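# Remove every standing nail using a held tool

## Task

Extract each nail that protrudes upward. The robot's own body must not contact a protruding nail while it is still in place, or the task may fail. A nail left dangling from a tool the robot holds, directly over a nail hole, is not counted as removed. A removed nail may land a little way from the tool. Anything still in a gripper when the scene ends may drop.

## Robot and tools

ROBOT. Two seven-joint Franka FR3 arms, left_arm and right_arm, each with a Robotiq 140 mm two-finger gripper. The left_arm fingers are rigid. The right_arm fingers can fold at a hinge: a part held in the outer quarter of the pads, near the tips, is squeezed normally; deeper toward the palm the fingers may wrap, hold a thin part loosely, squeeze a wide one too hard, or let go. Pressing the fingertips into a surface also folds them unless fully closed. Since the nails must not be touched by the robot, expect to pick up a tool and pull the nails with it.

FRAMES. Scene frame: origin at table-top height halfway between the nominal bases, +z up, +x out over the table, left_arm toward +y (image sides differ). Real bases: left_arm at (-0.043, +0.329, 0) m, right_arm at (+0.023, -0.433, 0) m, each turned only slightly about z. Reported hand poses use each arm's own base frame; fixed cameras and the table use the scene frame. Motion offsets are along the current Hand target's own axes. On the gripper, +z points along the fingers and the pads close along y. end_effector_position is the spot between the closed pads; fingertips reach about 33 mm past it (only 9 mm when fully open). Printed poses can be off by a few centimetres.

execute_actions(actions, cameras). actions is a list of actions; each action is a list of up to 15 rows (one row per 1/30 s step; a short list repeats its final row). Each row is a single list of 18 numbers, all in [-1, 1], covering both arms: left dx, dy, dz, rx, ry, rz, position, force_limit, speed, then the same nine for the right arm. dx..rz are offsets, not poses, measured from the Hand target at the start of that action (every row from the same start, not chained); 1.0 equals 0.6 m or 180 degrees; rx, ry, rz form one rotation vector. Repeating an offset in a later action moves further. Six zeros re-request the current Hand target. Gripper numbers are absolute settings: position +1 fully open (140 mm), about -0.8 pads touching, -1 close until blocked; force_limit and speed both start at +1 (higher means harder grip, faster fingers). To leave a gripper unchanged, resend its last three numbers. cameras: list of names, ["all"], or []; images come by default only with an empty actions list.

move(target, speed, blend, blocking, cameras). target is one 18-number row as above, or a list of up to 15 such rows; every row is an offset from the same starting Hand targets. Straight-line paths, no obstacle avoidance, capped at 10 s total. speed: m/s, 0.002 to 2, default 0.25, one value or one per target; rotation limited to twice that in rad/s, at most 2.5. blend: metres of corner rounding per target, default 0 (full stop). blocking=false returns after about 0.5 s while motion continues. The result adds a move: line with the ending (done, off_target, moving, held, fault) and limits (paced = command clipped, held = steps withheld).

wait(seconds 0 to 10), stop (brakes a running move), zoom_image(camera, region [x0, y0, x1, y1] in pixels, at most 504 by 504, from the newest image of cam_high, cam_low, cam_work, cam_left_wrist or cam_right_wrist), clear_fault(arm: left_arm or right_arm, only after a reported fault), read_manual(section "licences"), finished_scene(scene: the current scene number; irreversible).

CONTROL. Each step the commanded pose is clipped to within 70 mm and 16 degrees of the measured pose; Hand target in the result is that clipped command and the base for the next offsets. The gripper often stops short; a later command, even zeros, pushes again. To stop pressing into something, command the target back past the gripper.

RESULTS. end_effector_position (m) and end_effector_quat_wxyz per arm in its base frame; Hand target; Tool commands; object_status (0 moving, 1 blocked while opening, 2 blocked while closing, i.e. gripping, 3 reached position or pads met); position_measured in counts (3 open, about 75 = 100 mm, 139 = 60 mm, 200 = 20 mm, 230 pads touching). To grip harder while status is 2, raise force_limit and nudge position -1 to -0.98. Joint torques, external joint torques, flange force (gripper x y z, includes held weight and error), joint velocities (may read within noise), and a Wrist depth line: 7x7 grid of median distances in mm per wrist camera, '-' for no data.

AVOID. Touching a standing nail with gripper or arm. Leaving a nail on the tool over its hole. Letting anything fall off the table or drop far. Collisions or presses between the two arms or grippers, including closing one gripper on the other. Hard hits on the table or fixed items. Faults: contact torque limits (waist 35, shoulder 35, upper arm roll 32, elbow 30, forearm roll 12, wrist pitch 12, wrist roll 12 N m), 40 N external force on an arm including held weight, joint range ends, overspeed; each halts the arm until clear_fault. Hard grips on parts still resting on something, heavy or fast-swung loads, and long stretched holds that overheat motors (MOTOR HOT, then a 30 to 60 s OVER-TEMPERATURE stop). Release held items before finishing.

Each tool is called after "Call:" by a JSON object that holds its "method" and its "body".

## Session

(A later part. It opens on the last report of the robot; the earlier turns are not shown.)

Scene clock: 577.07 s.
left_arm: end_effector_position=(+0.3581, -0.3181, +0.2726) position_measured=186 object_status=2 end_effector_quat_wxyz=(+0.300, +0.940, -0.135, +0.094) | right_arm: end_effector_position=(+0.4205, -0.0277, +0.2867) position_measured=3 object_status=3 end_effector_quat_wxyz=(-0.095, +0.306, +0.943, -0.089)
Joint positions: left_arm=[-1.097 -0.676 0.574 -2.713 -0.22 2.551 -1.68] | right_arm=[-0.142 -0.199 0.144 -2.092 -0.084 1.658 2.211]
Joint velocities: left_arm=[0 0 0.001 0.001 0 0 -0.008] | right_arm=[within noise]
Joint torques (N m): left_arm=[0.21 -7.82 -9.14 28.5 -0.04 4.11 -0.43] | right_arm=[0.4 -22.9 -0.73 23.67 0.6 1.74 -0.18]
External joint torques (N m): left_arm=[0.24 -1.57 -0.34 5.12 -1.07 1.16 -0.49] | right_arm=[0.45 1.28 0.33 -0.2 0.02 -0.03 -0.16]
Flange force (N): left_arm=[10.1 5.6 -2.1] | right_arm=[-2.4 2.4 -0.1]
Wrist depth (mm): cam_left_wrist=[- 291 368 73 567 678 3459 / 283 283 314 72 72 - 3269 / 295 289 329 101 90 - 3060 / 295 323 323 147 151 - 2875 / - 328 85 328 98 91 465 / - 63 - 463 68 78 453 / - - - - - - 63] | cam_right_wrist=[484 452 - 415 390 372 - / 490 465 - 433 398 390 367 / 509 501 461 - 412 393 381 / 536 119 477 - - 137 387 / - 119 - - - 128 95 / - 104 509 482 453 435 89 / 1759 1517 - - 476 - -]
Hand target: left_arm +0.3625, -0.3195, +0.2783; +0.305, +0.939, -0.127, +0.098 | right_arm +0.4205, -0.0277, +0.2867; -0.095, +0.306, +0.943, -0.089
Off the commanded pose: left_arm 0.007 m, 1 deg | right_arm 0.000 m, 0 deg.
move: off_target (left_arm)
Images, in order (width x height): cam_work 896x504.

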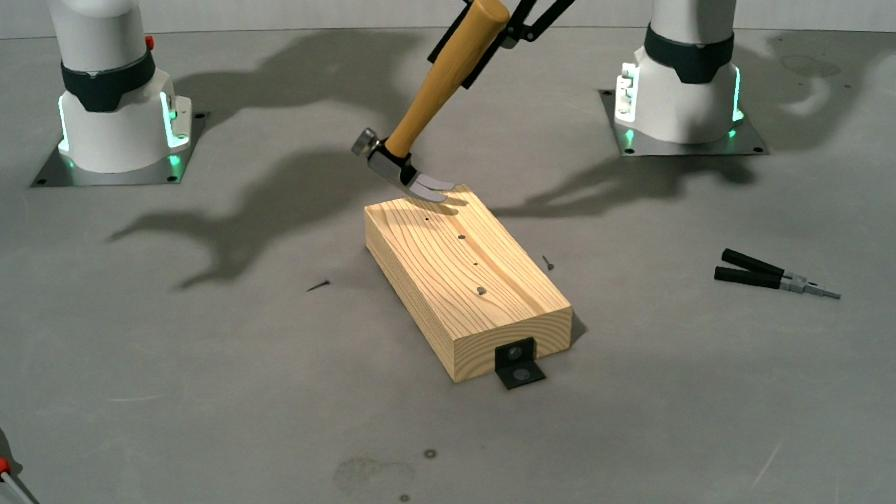

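Call:
{"method": "move", "body": {"target": [[0.013,0.0273,-0.0398,0,0,0,-1,1,1,0,0,0,0,0,0,1,1,1],[0.1567,-0.103,-0.086,-0.0544,0.0583,-0.0258,-1,1,1,0,0,0,0,0,0,1,1,1]], "speed": 0.1, "blend": 0.01, "cameras": ["cam_work","cam_left_wrist","cam_low"]}}

Call:
{"method": "zoom_image", "body": {"camera": "cam_left_wrist", "region": [220, 120, 460, 320]}}

Call:
{"method": "zoom_image", "body": {"camera": "cam_work", "region": [360, 100, 600, 320]}}

Call:
{"method": "zoom_image", "body": {"camera": "cam_low", "region": [500, 100, 660, 280]}}

Scene clock: 599.20 s.
left_arm: end_effector_position=(+0.4604, -0.2575, +0.3036) position_measured=186 object_status=2 end_effector_quat_wxyz=(+0.395, +0.903, -0.069, +0.153) | right_arm: end_effector_position=(+0.4205, -0.0277, +0.2867) position_measured=3 object_status=3 end_effector_quat_wxyz=(-0.095, +0.306, +0.943, -0.089)
Joint positions: left_arm=[-1.23 -0.763 0.956 -2.635 -0.242 2.658 -1.495] | right_arm=[-0.142 -0.199 0.144 -2.092 -0.084 1.658 2.211]
Joint velocities: left_arm=[-0.001 0.001 0.001 0 0 0 0.005] | right_arm=[within noise]
Joint torques (N m): left_arm=[-0.59 -1.88 -14.99 25.31 1.04 3.51 0] | right_arm=[0.34 -22.94 -0.69 23.62 0.59 1.74 -0.14]
External joint torques (N m): left_arm=[-0.67 -2.92 0.04 4.68 -0.27 1.06 -0.08] | right_arm=[0.35 1.29 0.34 -0.24 0.01 -0.03 -0.12]
Flange force (N): left_arm=[10.9 0.9 0.8] | right_arm=[-2.4 2.4 0.1]
Wrist depth (mm): cam_left_wrist=[305 365 436 73 - 3140 422 / 309 361 420 72 73 3269 3140 / 309 354 413 103 97 5078 3140 / 304 321 360 147 135 2363 2946 / 306 308 85 519 98 88 2512 / - 63 - 440 68 78 71 / - - - 513 - - 63] | cam_right_wrist=[- - 434 - - 370 - / 510 473 - - - - - / - - 457 437 401 - - / - 119 466 445 - - - / - 119 498 486 444 128 95 / - 532 - 482 462 - 89 / - - 539 499 497 - -]
Hand target: left_arm +0.4646, -0.2571, +0.3101; +0.398, +0.901, -0.068, +0.160 | right_arm +0.4205, -0.0277, +0.2867; -0.095, +0.306, +0.943, -0.089
Off the commanded pose: left_arm 0.008 m, 1 deg | right_arm 0.000 m, 0 deg.
move: off_target (left_arm)
Images, in order (width x height): cam_low 896x504, cam_work 896x504, cam_left_wrist 896x504.

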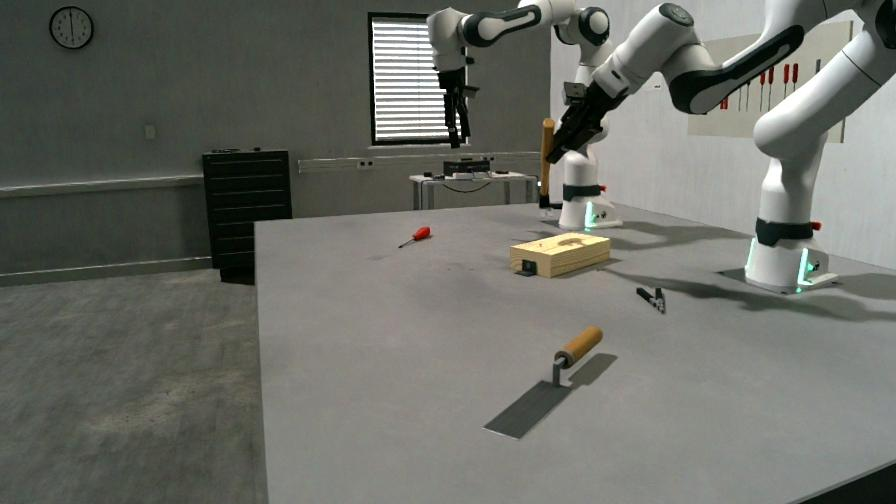

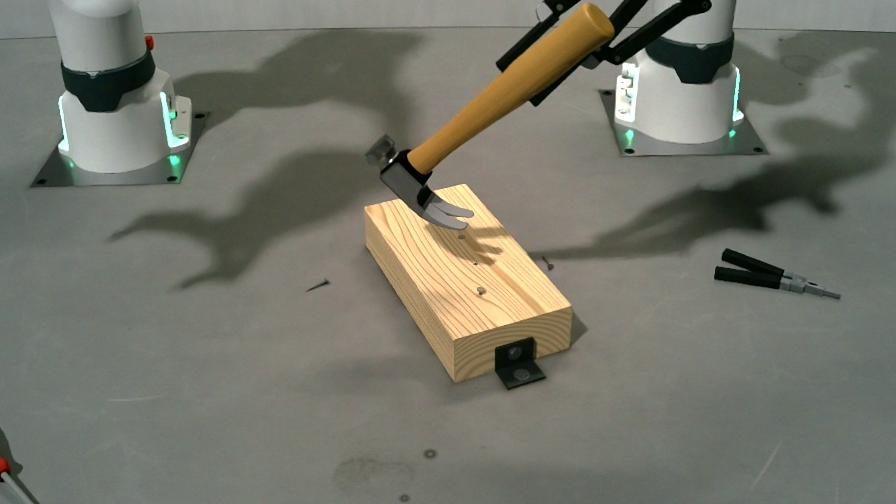

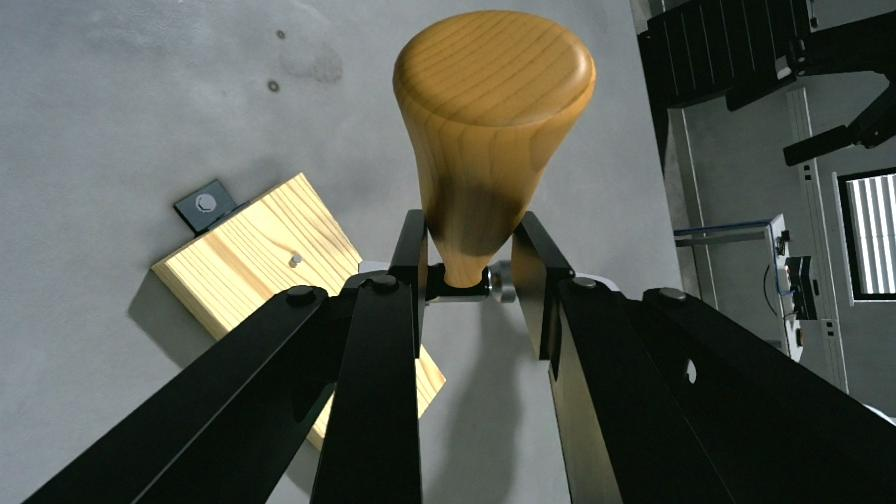

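Scaled by 2.100.

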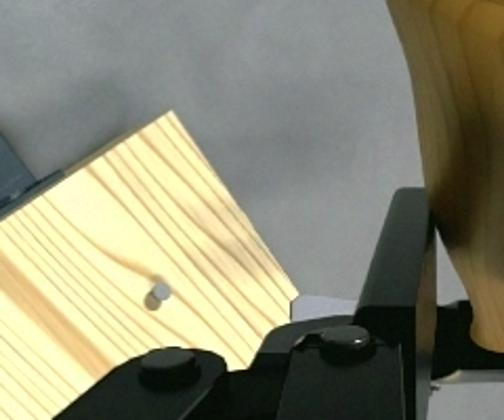

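Scaled by 2.100.

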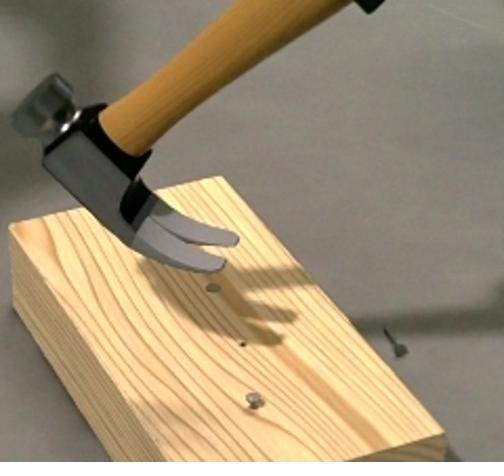

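Scaled by 2.800.

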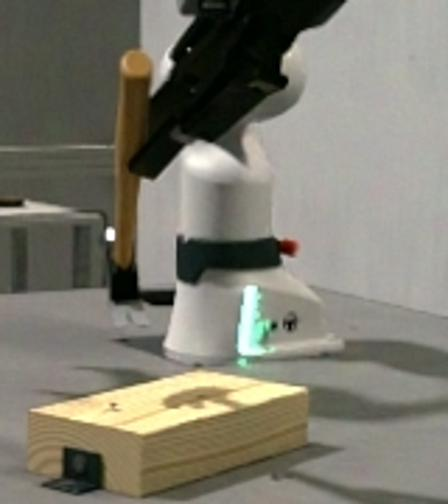

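Call:
{"method": "move", "body": {"target": [0.0065,-0.0403,0.0512,0,0,0,-1,1,1,0,0,0,0,0,0,1,1,1], "speed": 0.08, "cameras": ["cam_work","cam_left_wrist"]}}

Call:
{"method": "zoom_image", "body": {"camera": "cam_left_wrist", "region": [260, 170, 420, 310]}}

Call:
{"method": "zoom_image", "body": {"camera": "cam_work", "region": [400, 170, 560, 330]}}

Scene clock: 615.97 s.
left_arm: end_effector_position=(+0.4774, -0.2636, +0.2701) position_measured=186 object_status=2 end_effector_quat_wxyz=(+0.396, +0.903, -0.069, +0.154) | right_arm: end_effector_position=(+0.4205, -0.0277, +0.2867) position_measured=3 object_status=3 end_effector_quat_wxyz=(-0.095, +0.306, +0.943, -0.089)
Joint positions: left_arm=[-1.372 -0.73 1.105 -2.624 -0.251 2.745 -1.431] | right_arm=[-0.142 -0.199 0.144 -2.092 -0.084 1.658 2.211]
Joint velocities: left_arm=[0 0 0 0 -0.001 0.001 0.007] | right_arm=[within noise]
Joint torques (N m): left_arm=[-0.52 1.15 -16.1 23.88 1.05 3.32 0.06] | right_arm=[0.37 -22.87 -0.73 23.64 0.61 1.74 -0.12]
External joint torques (N m): left_arm=[-0.55 -1.92 -0.11 4.64 -0.43 1.01 -0.02] | right_arm=[0.42 1.43 0.33 -0.29 0.03 -0.03 -0.1]
Flange force (N): left_arm=[12.6 0.2 4.1] | right_arm=[-2.6 2.6 0.1]
Wrist depth (mm): cam_left_wrist=[289 335 - 73 829 3225 2743 / 285 330 387 72 73 3672 454 / 282 319 390 103 125 - 3616 / 279 306 325 148 151 - 3510 / 275 295 85 326 98 88 2317 / - 63 - 396 68 78 68 / - - - 474 - - 63] | cam_right_wrist=[479 451 - - - 368 366 / - - 444 419 402 385 368 / - 484 480 429 - 394 378 / 528 119 473 443 414 146 385 / - 120 488 483 - 128 99 / - 516 513 - - - 89 / - 1629 - 491 - - -]
Hand target: left_arm +0.4815, -0.2634, +0.2752; +0.398, +0.901, -0.068, +0.160 | right_arm +0.4205, -0.0277, +0.2867; -0.095, +0.306, +0.943, -0.089
Off the commanded pose: left_arm 0.007 m, 1 deg | right_arm 0.000 m, 0 deg.
move: off_target (left_arm)
Images, in order (width x height): cam_work 896x504, cam_left_wrist 896x504.

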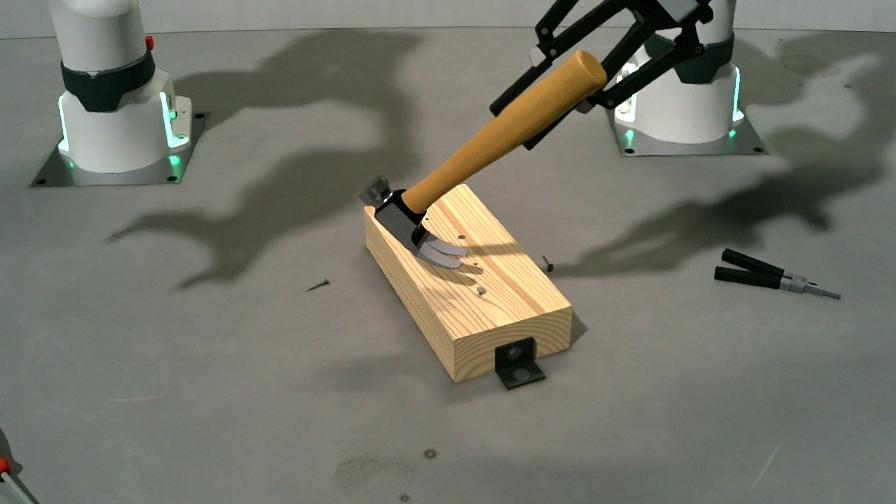

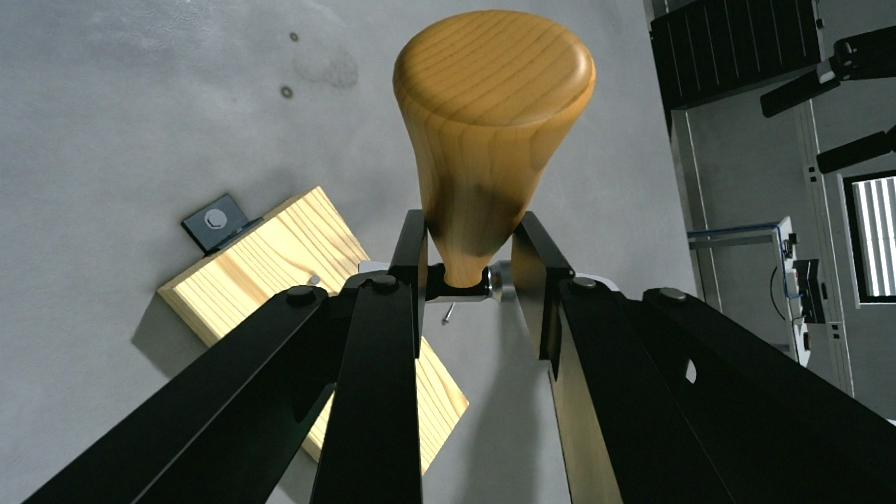

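Scaled by 3.150.

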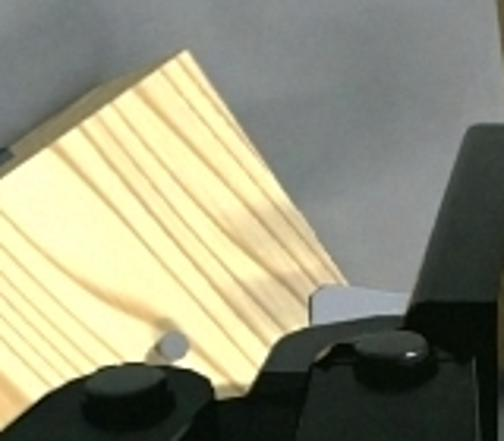

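Scaled by 3.150.

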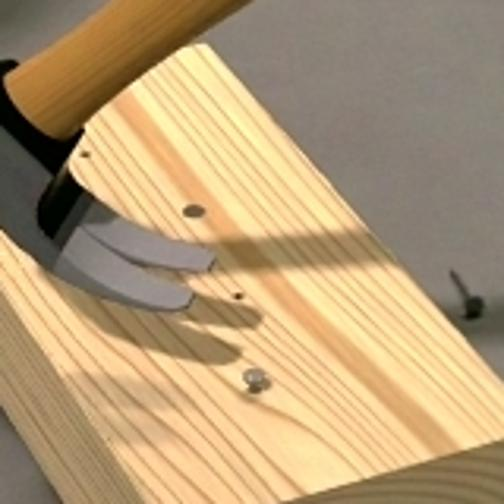

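Call:
{"method": "move", "body": {"target": [-0.007,-0.0288,0.0305,0,0,0,-1,1,1,0,0,0,0,0,0,1,1,1], "speed": 0.05, "cameras": ["cam_work","cam_left_wrist"]}}

Call:
{"method": "zoom_image", "body": {"camera": "cam_left_wrist", "region": [280, 210, 400, 310]}}

Call:
{"method": "zoom_image", "body": {"camera": "cam_work", "region": [420, 210, 530, 310]}}

Scene clock: 624.27 s.
left_arm: end_effector_position=(+0.4829, -0.2652, +0.2464) position_measured=186 object_status=2 end_effector_quat_wxyz=(+0.397, +0.902, -0.068, +0.155) | right_arm: end_effector_position=(+0.4205, -0.0277, +0.2867) position_measured=3 object_status=3 end_effector_quat_wxyz=(-0.095, +0.306, +0.943, -0.089)
Joint positions: left_arm=[-1.454 -0.728 1.199 -2.632 -0.251 2.804 -1.391] | right_arm=[-0.142 -0.199 0.144 -2.092 -0.084 1.658 2.211]
Joint velocities: left_arm=[-0.002 -0.001 0 0 0 0.001 0.006] | right_arm=[within noise]
Joint torques (N m): left_arm=[-0.61 3.05 -16.79 22.05 1.3 3.09 0.04] | right_arm=[0.36 -22.89 -0.75 23.65 0.61 1.73 -0.15]
External joint torques (N m): left_arm=[-0.65 -1.76 -0.23 3.83 -0.29 0.87 -0.04] | right_arm=[0.35 1.38 0.25 -0.3 0.02 -0.05 -0.14]
Flange force (N): left_arm=[10.5 -0.3 5.0] | right_arm=[-2.5 2.3 0.2]
Wrist depth (mm): cam_left_wrist=[270 315 364 73 620 3182 2808 / 258 302 - 72 753 3269 2775 / 257 300 385 104 126 - 2594 / 260 290 300 147 151 3849 3182 / 256 275 85 325 98 89 3182 / - 63 - 377 68 78 71 / - - - 376 - - 63] | cam_right_wrist=[465 461 - - 391 376 - / - 480 - 424 395 368 - / - 481 - - - - - / 507 119 - 468 430 137 - / - 119 - - 447 128 95 / - 105 522 497 456 - 89 / 1725 1629 - - 468 465 -]
Hand target: left_arm +0.4862, -0.2653, +0.2502; +0.398, +0.901, -0.068, +0.160 | right_arm +0.4205, -0.0277, +0.2867; -0.095, +0.306, +0.943, -0.089
Off the commanded pose: left_arm 0.005 m, 1 deg | right_arm 0.000 m, 0 deg.
move: off_target (left_arm)
Images, in order (width x height): cam_work 896x504, cam_left_wrist 896x504.

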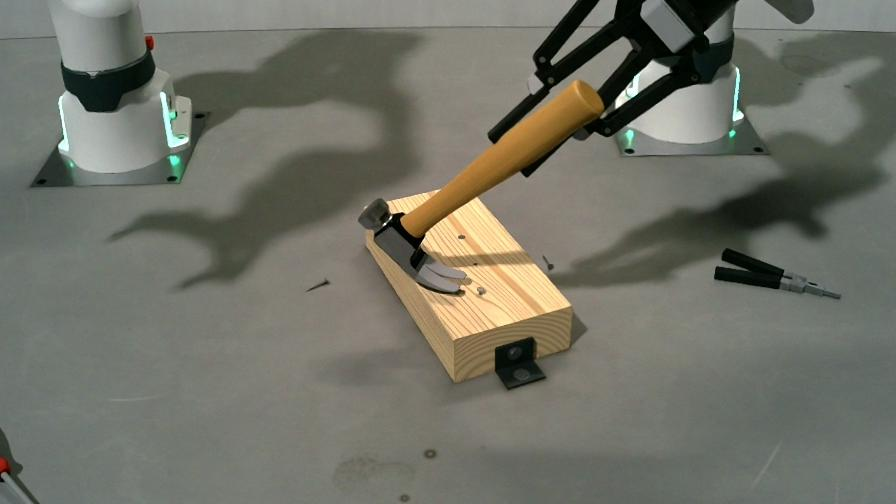

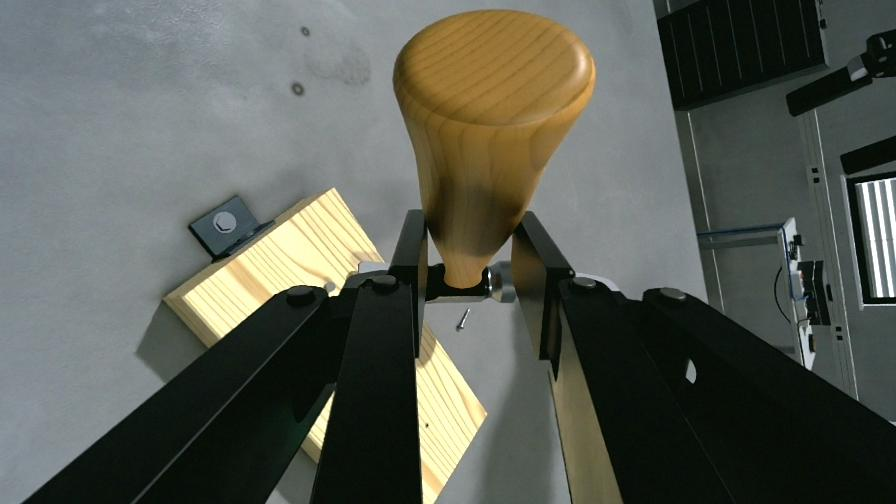

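Scaled by 4.200.

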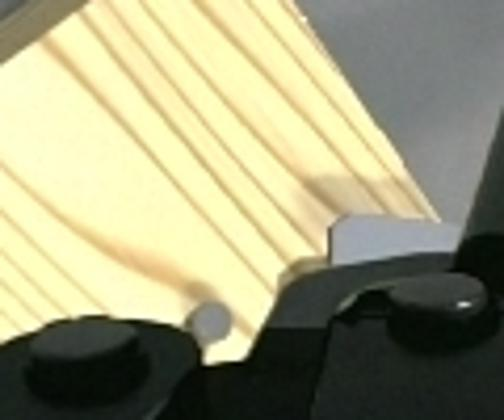

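Scaled by 4.582.

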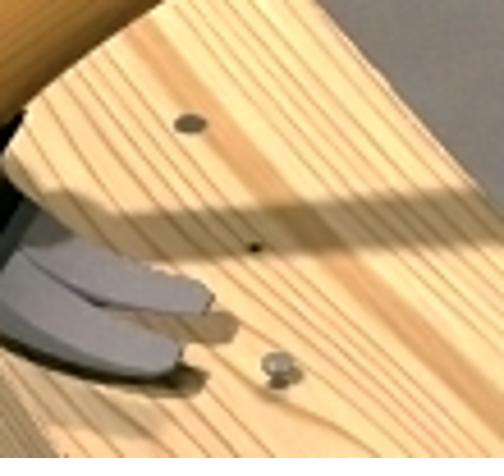

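Call:
{"method": "move", "body": {"target": [-0.002,-0.0105,0.0006,0,0,0,-1,1,1,0,0,0,0,0,0,1,1,1], "speed": 0.03, "cameras": ["cam_work","cam_left_wrist"]}}

Call:
{"method": "zoom_image", "body": {"camera": "cam_left_wrist", "region": [300, 240, 380, 300]}}

Call:
{"method": "zoom_image", "body": {"camera": "cam_work", "region": [440, 250, 510, 310]}}

Scene clock: 646.27 s.
left_arm: end_effector_position=(+0.4839, -0.2608, +0.2409) position_measured=186 object_status=2 end_effector_quat_wxyz=(+0.395, +0.903, -0.068, +0.155) | right_arm: end_effector_position=(+0.4205, -0.0277, +0.2867) position_measured=3 object_status=3 end_effector_quat_wxyz=(-0.095, +0.306, +0.943, -0.089)
Joint positions: left_arm=[-1.456 -0.728 1.214 -2.634 -0.251 2.807 -1.375] | right_arm=[-0.142 -0.199 0.144 -2.092 -0.084 1.658 2.211]
Joint velocities: left_arm=[0 -0.001 0 0 0 0 0.004] | right_arm=[within noise]
Joint torques (N m): left_arm=[-0.58 2.71 -16.88 21.35 1.12 3.08 -0.07] | right_arm=[0.37 -22.9 -0.69 23.62 0.61 1.74 -0.15]
External joint torques (N m): left_arm=[-0.57 -2.39 -0.23 3.32 -0.47 0.88 -0.15] | right_arm=[0.27 1.47 0.22 -0.37 0.01 -0.04 -0.13]
Flange force (N): left_arm=[8.1 -0.4 4.1] | right_arm=[-2.6 2.3 0.4]
Wrist depth (mm): cam_left_wrist=[270 308 357 73 858 3182 2775 / 257 307 359 72 80 4115 2910 / 259 302 357 103 748 1061 3729 / 256 289 294 147 151 3510 2910 / 253 271 85 310 98 91 2512 / - 63 - 371 68 78 3409 / - - - 365 - - 63] | cam_right_wrist=[- - 431 411 - 383 - / 498 - 435 421 - - - / - - 456 446 418 404 373 / 564 119 476 461 - 146 388 / - 119 - 469 437 128 99 / - 112 - 491 - 436 89 / 1681 1660 - 488 468 450 -]
Hand target: left_arm +0.4867, -0.2613, +0.2452; +0.398, +0.901, -0.068, +0.160 | right_arm +0.4205, -0.0277, +0.2867; -0.095, +0.306, +0.943, -0.089
Off the commanded pose: left_arm 0.005 m, 1 deg | right_arm 0.000 m, 0 deg.
move: off_target (left_arm)
Images, in order (width x height): cam_work 896x504, cam_left_wrist 896x504.

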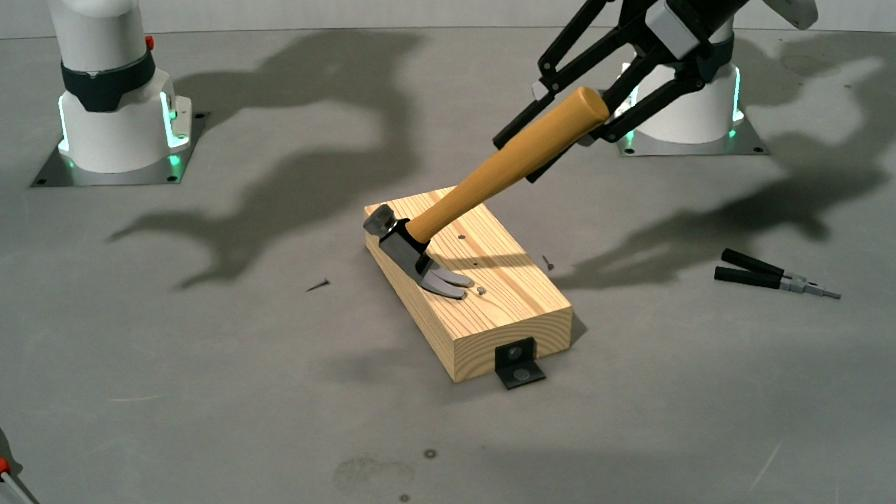

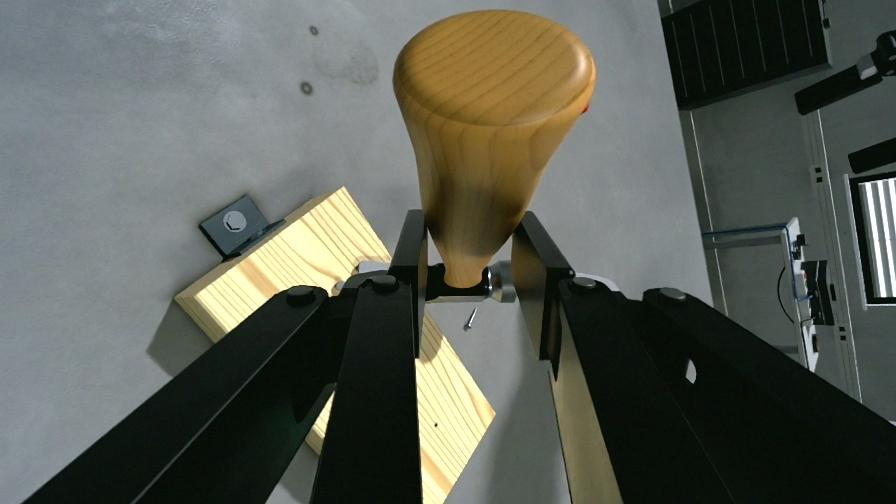

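Scaled by 6.300.

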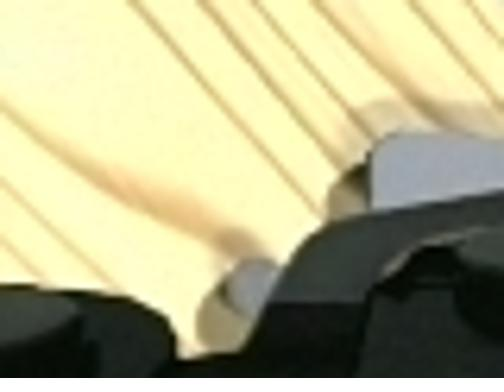

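Scaled by 7.200.

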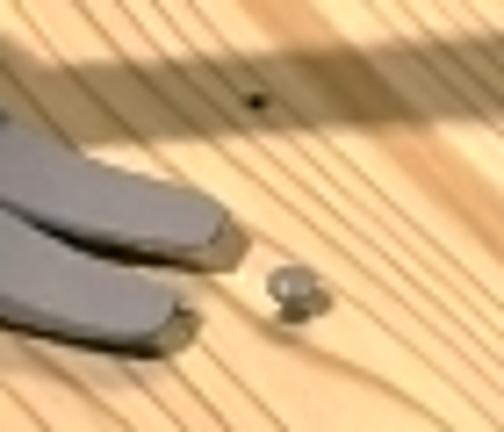

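Call:
{"method": "move", "body": {"target": [0.0113,-0.03,-0.0241,0,0,0,-1,1,1,0,0,0,0,0,0,1,1,1], "speed": 0.03, "cameras": ["cam_work","cam_left_wrist"]}}

Call:
{"method": "zoom_image", "body": {"camera": "cam_work", "region": [440, 250, 510, 310]}}

Scene clock: 653.90 s.
left_arm: end_effector_position=(+0.4923, -0.2391, +0.2410) position_measured=186 object_status=2 end_effector_quat_wxyz=(+0.396, +0.902, -0.067, +0.157) | right_arm: end_effector_position=(+0.4205, -0.0277, +0.2867) position_measured=3 object_status=3 end_effector_quat_wxyz=(-0.095, +0.306, +0.943, -0.089)
Joint positions: left_arm=[-1.422 -0.74 1.235 -2.617 -0.239 2.764 -1.346] | right_arm=[-0.142 -0.199 0.144 -2.092 -0.084 1.658 2.211]
Joint velocities: left_arm=[0 0 -0.001 0 0 -0.001 0.006] | right_arm=[within noise]
Joint torques (N m): left_arm=[0.28 4.22 -17.11 21.14 1.47 2.15 0.1] | right_arm=[0.35 -22.86 -0.69 23.62 0.61 1.73 -0.16]
External joint torques (N m): left_arm=[0.27 -1.53 0.03 3.25 -0.03 -0.01 0.02] | right_arm=[0.48 1.38 0.47 -0.27 0.03 -0.03 -0.14]
Flange force (N): left_arm=[8.3 -1.0 -1.3] | right_arm=[-2.4 2.7 0.1]
Wrist depth (mm): cam_left_wrist=[265 310 369 73 732 3182 2946 / 262 299 364 72 73 3510 3021 / 259 302 360 103 - 3315 6281 / 255 297 313 147 134 - 2808 / 252 272 85 362 98 91 2652 / - 63 - 369 68 78 71 / - - - 366 - - 63] | cam_right_wrist=[479 470 426 - 383 383 360 / 501 476 - - - - 369 / - - - 437 414 - 381 / - 119 - - 447 136 388 / - 119 - - 451 128 95 / - 532 503 - 462 - - / 1759 1833 517 500 - - -]
Hand target: left_arm +0.4942, -0.2385, +0.2442; +0.398, +0.901, -0.068, +0.160 | right_arm +0.4205, -0.0277, +0.2867; -0.095, +0.306, +0.943, -0.089
Off the commanded pose: left_arm 0.004 m, 0 deg | right_arm 0.000 m, 0 deg.
move: off_target (left_arm)
Images, in order (width x height): cam_work 896x504, cam_left_wrist 896x504.

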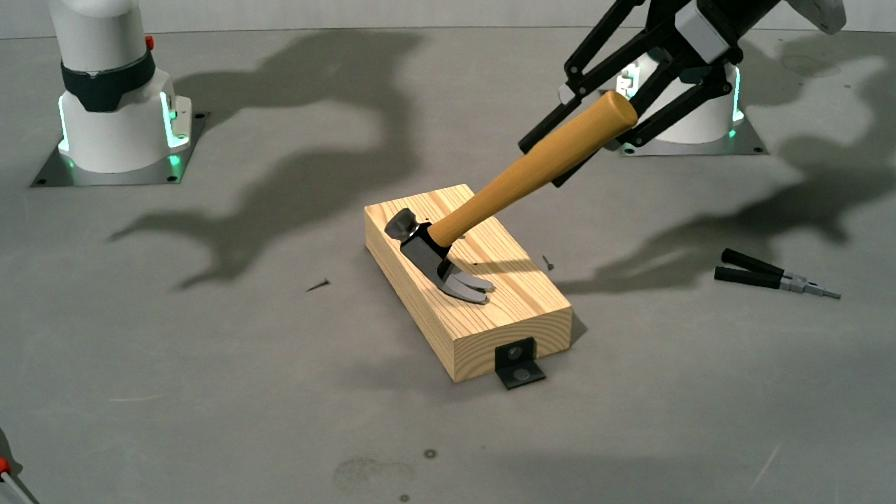

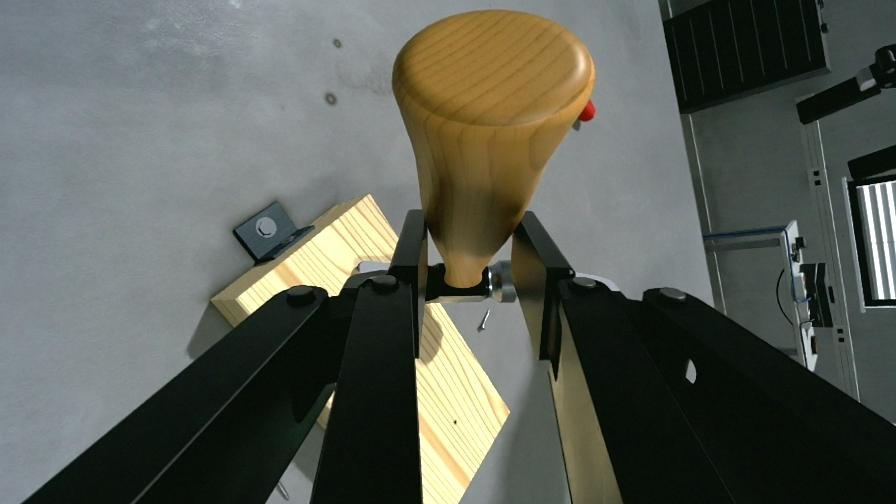

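Scaled by 7.200.

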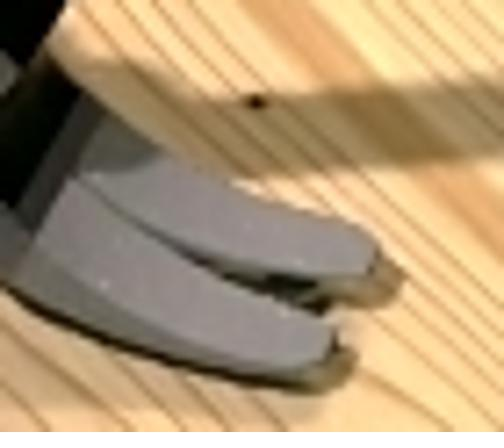

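Call:
{"method": "move", "body": {"target": [0.0075,-0.0192,-0.0163,0,0,0,-1,1,1,0,0,0,0,0,0,1,1,1], "speed": 0.02, "cameras": ["cam_work"]}}

Call:
{"method": "zoom_image", "body": {"camera": "cam_work", "region": [440, 250, 510, 310]}}

Scene clock: 658.67 s.
left_arm: end_effector_position=(+0.4971, -0.2242, +0.2409) position_measured=186 object_status=2 end_effector_quat_wxyz=(+0.397, +0.902, -0.067, +0.157) | right_arm: end_effector_position=(+0.4205, -0.0277, +0.2867) position_measured=3 object_status=3 end_effector_quat_wxyz=(-0.095, +0.306, +0.943, -0.089)
Joint positions: left_arm=[-1.399 -0.745 1.248 -2.602 -0.233 2.73 -1.325] | right_arm=[-0.142 -0.199 0.144 -2.092 -0.084 1.658 2.211]
Joint velocities: left_arm=[0 -0.001 0 0.001 0 -0.002 0.005] | right_arm=[within noise]
Joint torques (N m): left_arm=[0.37 4.67 -17.25 20.94 1.33 2.21 0.07] | right_arm=[0.38 -22.91 -0.66 23.61 0.61 1.74 -0.16]
External joint torques (N m): left_arm=[0.36 -1.46 0.15 3.17 -0.09 0.1 -0.01] | right_arm=[0.37 1.5 0.36 -0.42 0.02 -0.05 -0.14]
Flange force (N): left_arm=[8.0 -1.3 -1.2] | right_arm=[-2.5 2.5 0.4]
Wrist depth (mm): cam_left_wrist=[265 295 - 73 - 3182 2712 / 262 305 355 72 74 3361 2983 / 259 301 361 103 694 - 4115 / 256 297 325 147 152 - 3269 / 253 272 85 367 98 91 2712 / - 63 - 372 68 78 71 / - - - 364 - - 63] | cam_right_wrist=[480 453 426 - - - - / - - - - - - - / - 483 463 - - - - / 533 119 457 450 - 136 - / - 119 488 - - 128 95 / - 106 503 480 453 - 89 / 1703 571 537 499 - 432 -]
Hand target: left_arm +0.4990, -0.2235, +0.2439; +0.398, +0.901, -0.068, +0.160 | right_arm +0.4205, -0.0277, +0.2867; -0.095, +0.306, +0.943, -0.089
Off the commanded pose: left_arm 0.004 m, 0 deg | right_arm 0.000 m, 0 deg.
move: off_target (left_arm)
Images, in order (width x height): cam_work 896x504.

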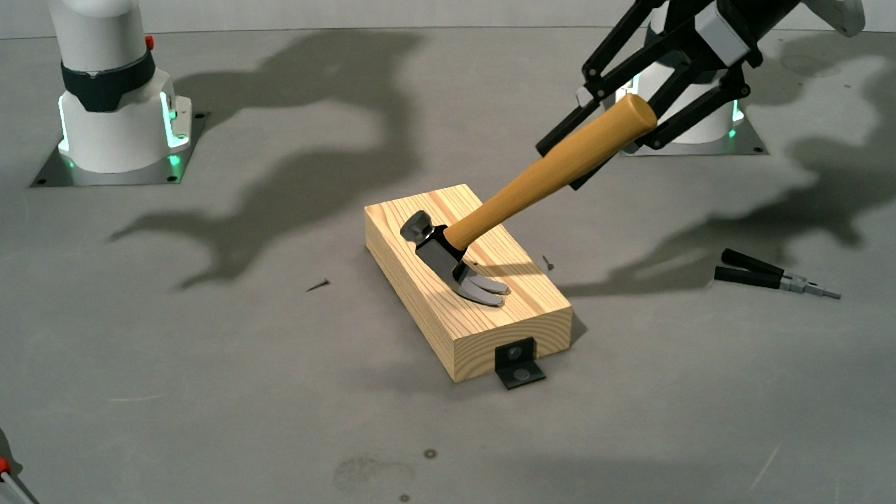

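Scaled by 7.200.

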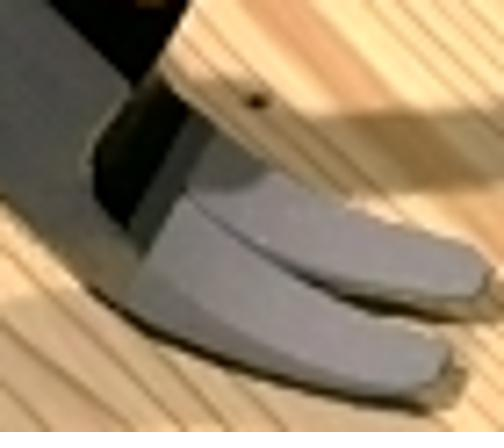

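Call:
{"method": "move", "body": {"target": [-0.0125,0.0608,0.0228,0.0587,0,0.032,-1,1,1,0,0,0,0,0,0,1,1,1], "speed": 0.03, "cameras": ["cam_work"]}}

Call:
{"method": "zoom_image", "body": {"camera": "cam_work", "region": [440, 250, 510, 310]}}

Scene clock: 676.30 s.
left_arm: end_effector_position=(+0.4830, -0.2590, +0.2555) position_measured=186 object_status=2 end_effector_quat_wxyz=(+0.303, +0.929, -0.104, +0.183) | right_arm: end_effector_position=(+0.4205, -0.0277, +0.2867) position_measured=3 object_status=3 end_effector_quat_wxyz=(-0.095, +0.306, +0.943, -0.089)
Joint positions: left_arm=[-1.244 -0.561 0.916 -2.622 -0.233 2.765 -1.445] | right_arm=[-0.142 -0.199 0.144 -2.092 -0.084 1.658 2.211]
Joint velocities: left_arm=[0 0.001 0 -0.001 0 0 -0.004] | right_arm=[within noise]
Joint torques (N m): left_arm=[0.88 -4.14 -11.54 24.84 1.2 3.78 -0.15] | right_arm=[0.36 -22.92 -0.67 23.62 0.59 1.74 -0.17]
External joint torques (N m): left_arm=[0.91 -0.23 0.05 3.21 -0.2 0.92 -0.22] | right_arm=[0.35 1.36 0.33 -0.28 0 -0.03 -0.15]
Flange force (N): left_arm=[6.8 1.2 -0.6] | right_arm=[-2.5 2.4 0.1]
Wrist depth (mm): cam_left_wrist=[305 331 387 74 - - 2910 / 292 329 371 72 74 - 3315 / 291 319 373 104 518 - 2623 / 286 316 350 147 152 645 3912 / 281 300 85 354 98 89 2841 / - 63 - 354 68 78 71 / - - - 351 - - 63] | cam_right_wrist=[483 454 418 - - 366 - / 509 470 443 431 - - - / 511 - 441 435 407 - - / 529 119 - 426 422 137 384 / - 119 491 - - 128 99 / - 106 513 494 - - 89 / 1736 - - - - - -]
Hand target: left_arm +0.4860, -0.2582, +0.2580; +0.305, +0.929, -0.098, +0.185 | right_arm +0.4205, -0.0277, +0.2867; -0.095, +0.306, +0.943, -0.089
Off the commanded pose: left_arm 0.004 m, 1 deg | right_arm 0.000 m, 0 deg.
move: off_target (left_arm)
Images, in order (width x height): cam_work 896x504.

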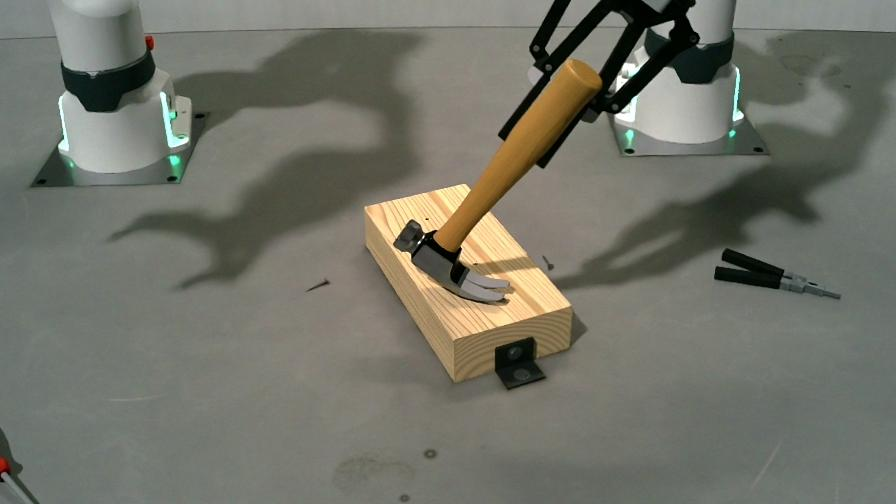

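Scaled by 7.200.

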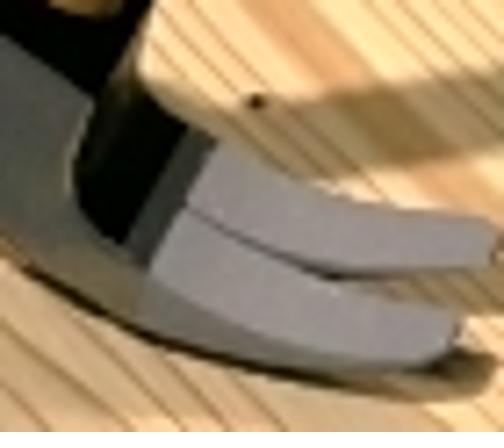

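Call:
{"method": "move", "body": {"target": [[0.0054,0.0071,-0.0099,0,0,0,-1,1,1,0,0,0,0,0,0,1,1,1],[-0.0138,0.0707,0.025,0,0,0,-1,1,1,0,0,0,0,0,0,1,1,1],[-0.0219,0.0601,0.0399,0,0,0,-1,1,1,0,0,0,0,0,0,1,1,1]], "speed": [0.04,0.06,0.03], "cameras": ["cam_work","cam_left_wrist"]}}

Call:
{"method": "zoom_image", "body": {"camera": "cam_work", "region": [420, 240, 510, 310]}}

Call:
{"method": "zoom_image", "body": {"camera": "cam_left_wrist", "region": [280, 220, 400, 320]}}

Scene clock: 690.60 s.
left_arm: end_effector_position=(+0.4674, -0.3002, +0.2509) position_measured=186 object_status=2 end_effector_quat_wxyz=(+0.303, +0.930, -0.100, +0.181) | right_arm: end_effector_position=(+0.4205, -0.0277, +0.2867) position_measured=3 object_status=3 end_effector_quat_wxyz=(-0.095, +0.306, +0.943, -0.089)
Joint positions: left_arm=[-1.293 -0.511 0.856 -2.64 -0.291 2.838 -1.498] | right_arm=[-0.142 -0.199 0.144 -2.092 -0.084 1.658 2.211]
Joint velocities: left_arm=[-0.001 -0.001 0.002 -0.001 0.001 0.003 0] | right_arm=[within noise]
Joint torques (N m): left_arm=[0.03 -6.9 -9.59 24.33 1.27 4.14 0.15] | right_arm=[0.39 -22.9 -0.73 23.65 0.6 1.76 -0.16]
External joint torques (N m): left_arm=[0.02 -0.93 0.54 2.38 -0.22 1.21 0.09] | right_arm=[0.45 1.14 0.35 -0.14 0.02 0 -0.14]
Flange force (N): left_arm=[5.6 -1.3 5.0] | right_arm=[-2.2 2.3 -0.1]
Wrist depth (mm): cam_left_wrist=[297 331 375 74 575 970 2808 / 291 337 365 72 77 - 3269 / 288 325 367 101 - - 3269 / 283 325 305 148 135 - 3510 / 278 292 85 350 98 86 894 / - 63 - 348 68 78 71 / - - - 342 - - 63] | cam_right_wrist=[- - 431 - - - - / - - 450 427 - - - / - - 460 433 - - - / - 119 483 460 - 137 407 / - 119 - 465 - 128 99 / - 104 - 488 - - 89 / - - 533 508 - 441 -]
Hand target: left_arm +0.4702, -0.3004, +0.2539; +0.305, +0.929, -0.098, +0.185 | right_arm +0.4205, -0.0277, +0.2867; -0.095, +0.306, +0.943, -0.089
Off the commanded pose: left_arm 0.004 m, 1 deg | right_arm 0.000 m, 0 deg.
move: off_target (left_arm)
Images, in order (width x height): cam_work 896x504, cam_left_wrist 896x504.

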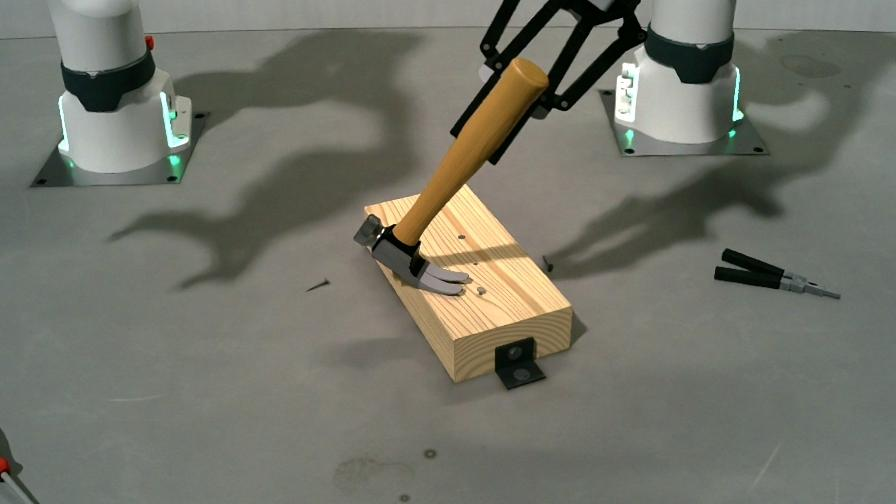

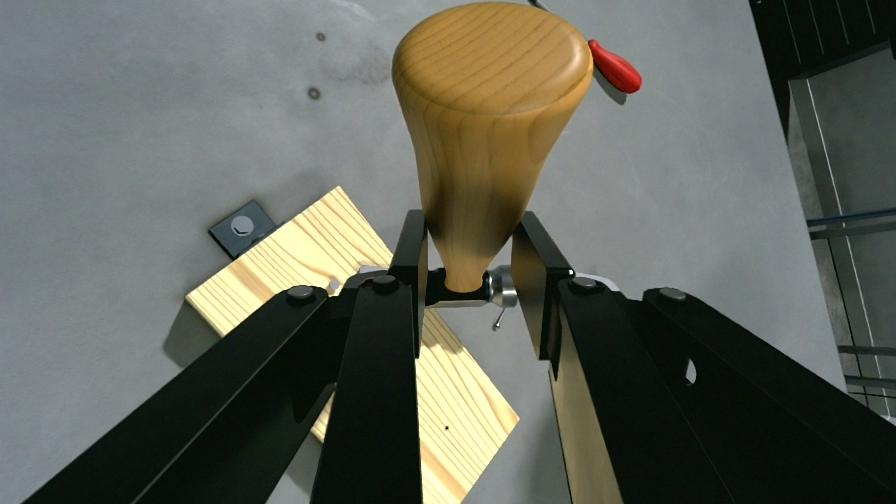

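Scaled by 5.600.

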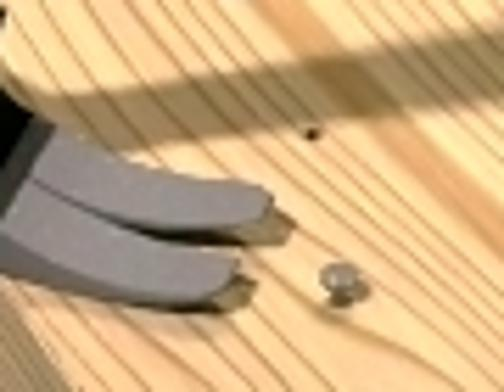

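Scaled by 4.200.

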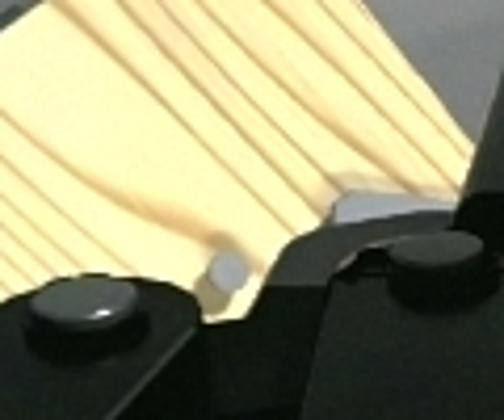

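Call:
{"method": "move", "body": {"target": [0.022,-0.0018,0.0142,0,-0.0278,0,-1,1,1,0,0,0,0,0,0,1,1,1], "speed": 0.03, "cameras": ["cam_work","cam_left_wrist"]}}

Call:
{"method": "zoom_image", "body": {"camera": "cam_work", "region": [420, 240, 510, 310]}}

Call:
{"method": "zoom_image", "body": {"camera": "cam_left_wrist", "region": [280, 220, 400, 320]}}

Scene clock: 699.27 s.
left_arm: end_effector_position=(+0.4848, -0.3048, +0.2516) position_measured=186 object_status=2 end_effector_quat_wxyz=(+0.300, +0.936, -0.111, +0.145) | right_arm: end_effector_position=(+0.4205, -0.0277, +0.2867) position_measured=3 object_status=3 end_effector_quat_wxyz=(-0.095, +0.306, +0.943, -0.089)
Joint positions: left_arm=[-1.409 -0.451 0.983 -2.507 -0.291 2.703 -1.485] | right_arm=[-0.142 -0.199 0.144 -2.092 -0.084 1.658 2.211]
Joint velocities: left_arm=[0 0 0.001 0.002 -0.001 -0.004 0.001] | right_arm=[within noise]
Joint torques (N m): left_arm=[-0.86 -5.09 -9.62 25.08 0.95 2.73 0.07] | right_arm=[0.36 -22.91 -0.71 23.64 0.61 1.75 -0.15]
External joint torques (N m): left_arm=[-0.91 -0.16 0.86 2.8 -0.3 -0.11 0.01] | right_arm=[0.3 1.39 0.24 -0.3 0.02 -0.02 -0.13]
Flange force (N): left_arm=[14.7 -1.6 8.2] | right_arm=[-2.6 2.3 0.2]
Wrist depth (mm): cam_left_wrist=[288 323 366 74 74 - 2875 / 281 326 362 72 73 618 3140 / 284 318 352 104 515 682 2775 / 281 316 308 149 527 708 3672 / 277 - 85 352 98 91 2387 / - 63 - 357 68 78 71 / - - - 356 - - 63] | cam_right_wrist=[- 452 - - - - 374 / - 463 - - 398 - 373 / - - - 433 415 388 - / - 119 - - - 146 386 / - 119 - 464 - 129 95 / - 534 - 469 - - 89 / 1692 1795 524 481 - 441 -]
Hand target: left_arm +0.4850, -0.3056, +0.2524; +0.300, +0.936, -0.112, +0.145 | right_arm +0.4205, -0.0277, +0.2867; -0.095, +0.306, +0.943, -0.089
Off the commanded pose: left_arm 0.001 m, 0 deg | right_arm 0.000 m, 0 deg.
move: done
Images, in order (width x height): cam_work 896x504, cam_left_wrist 896x504.

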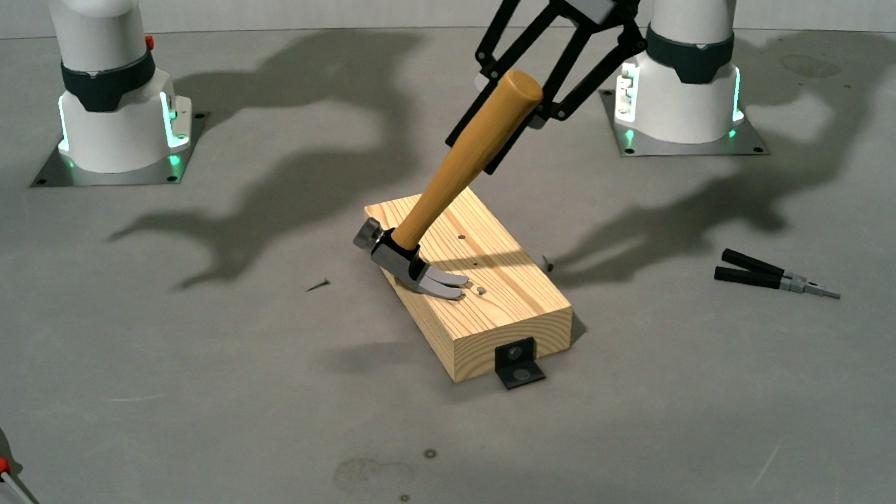

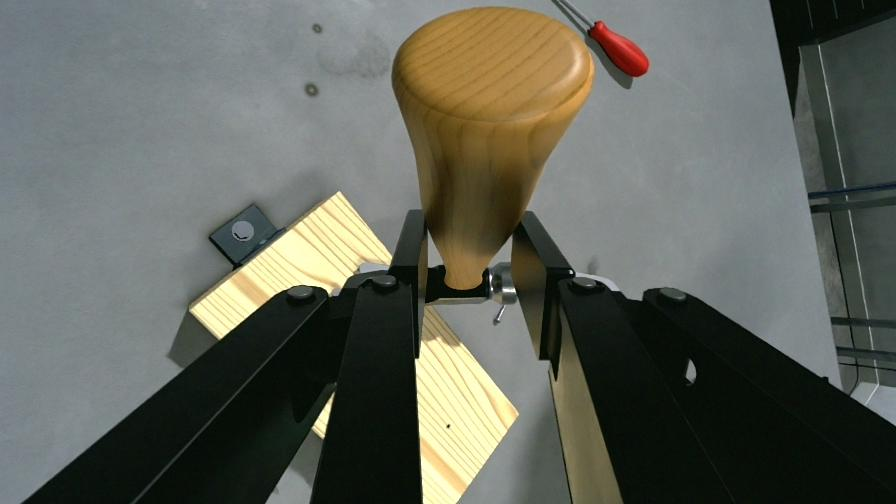

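Scaled by 5.600.

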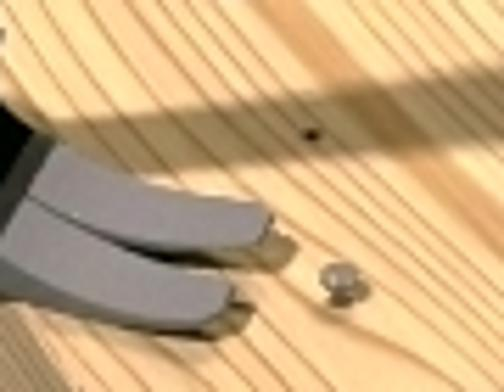

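Scaled by 4.200.

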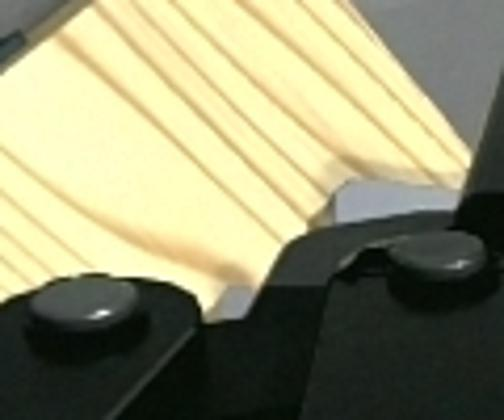

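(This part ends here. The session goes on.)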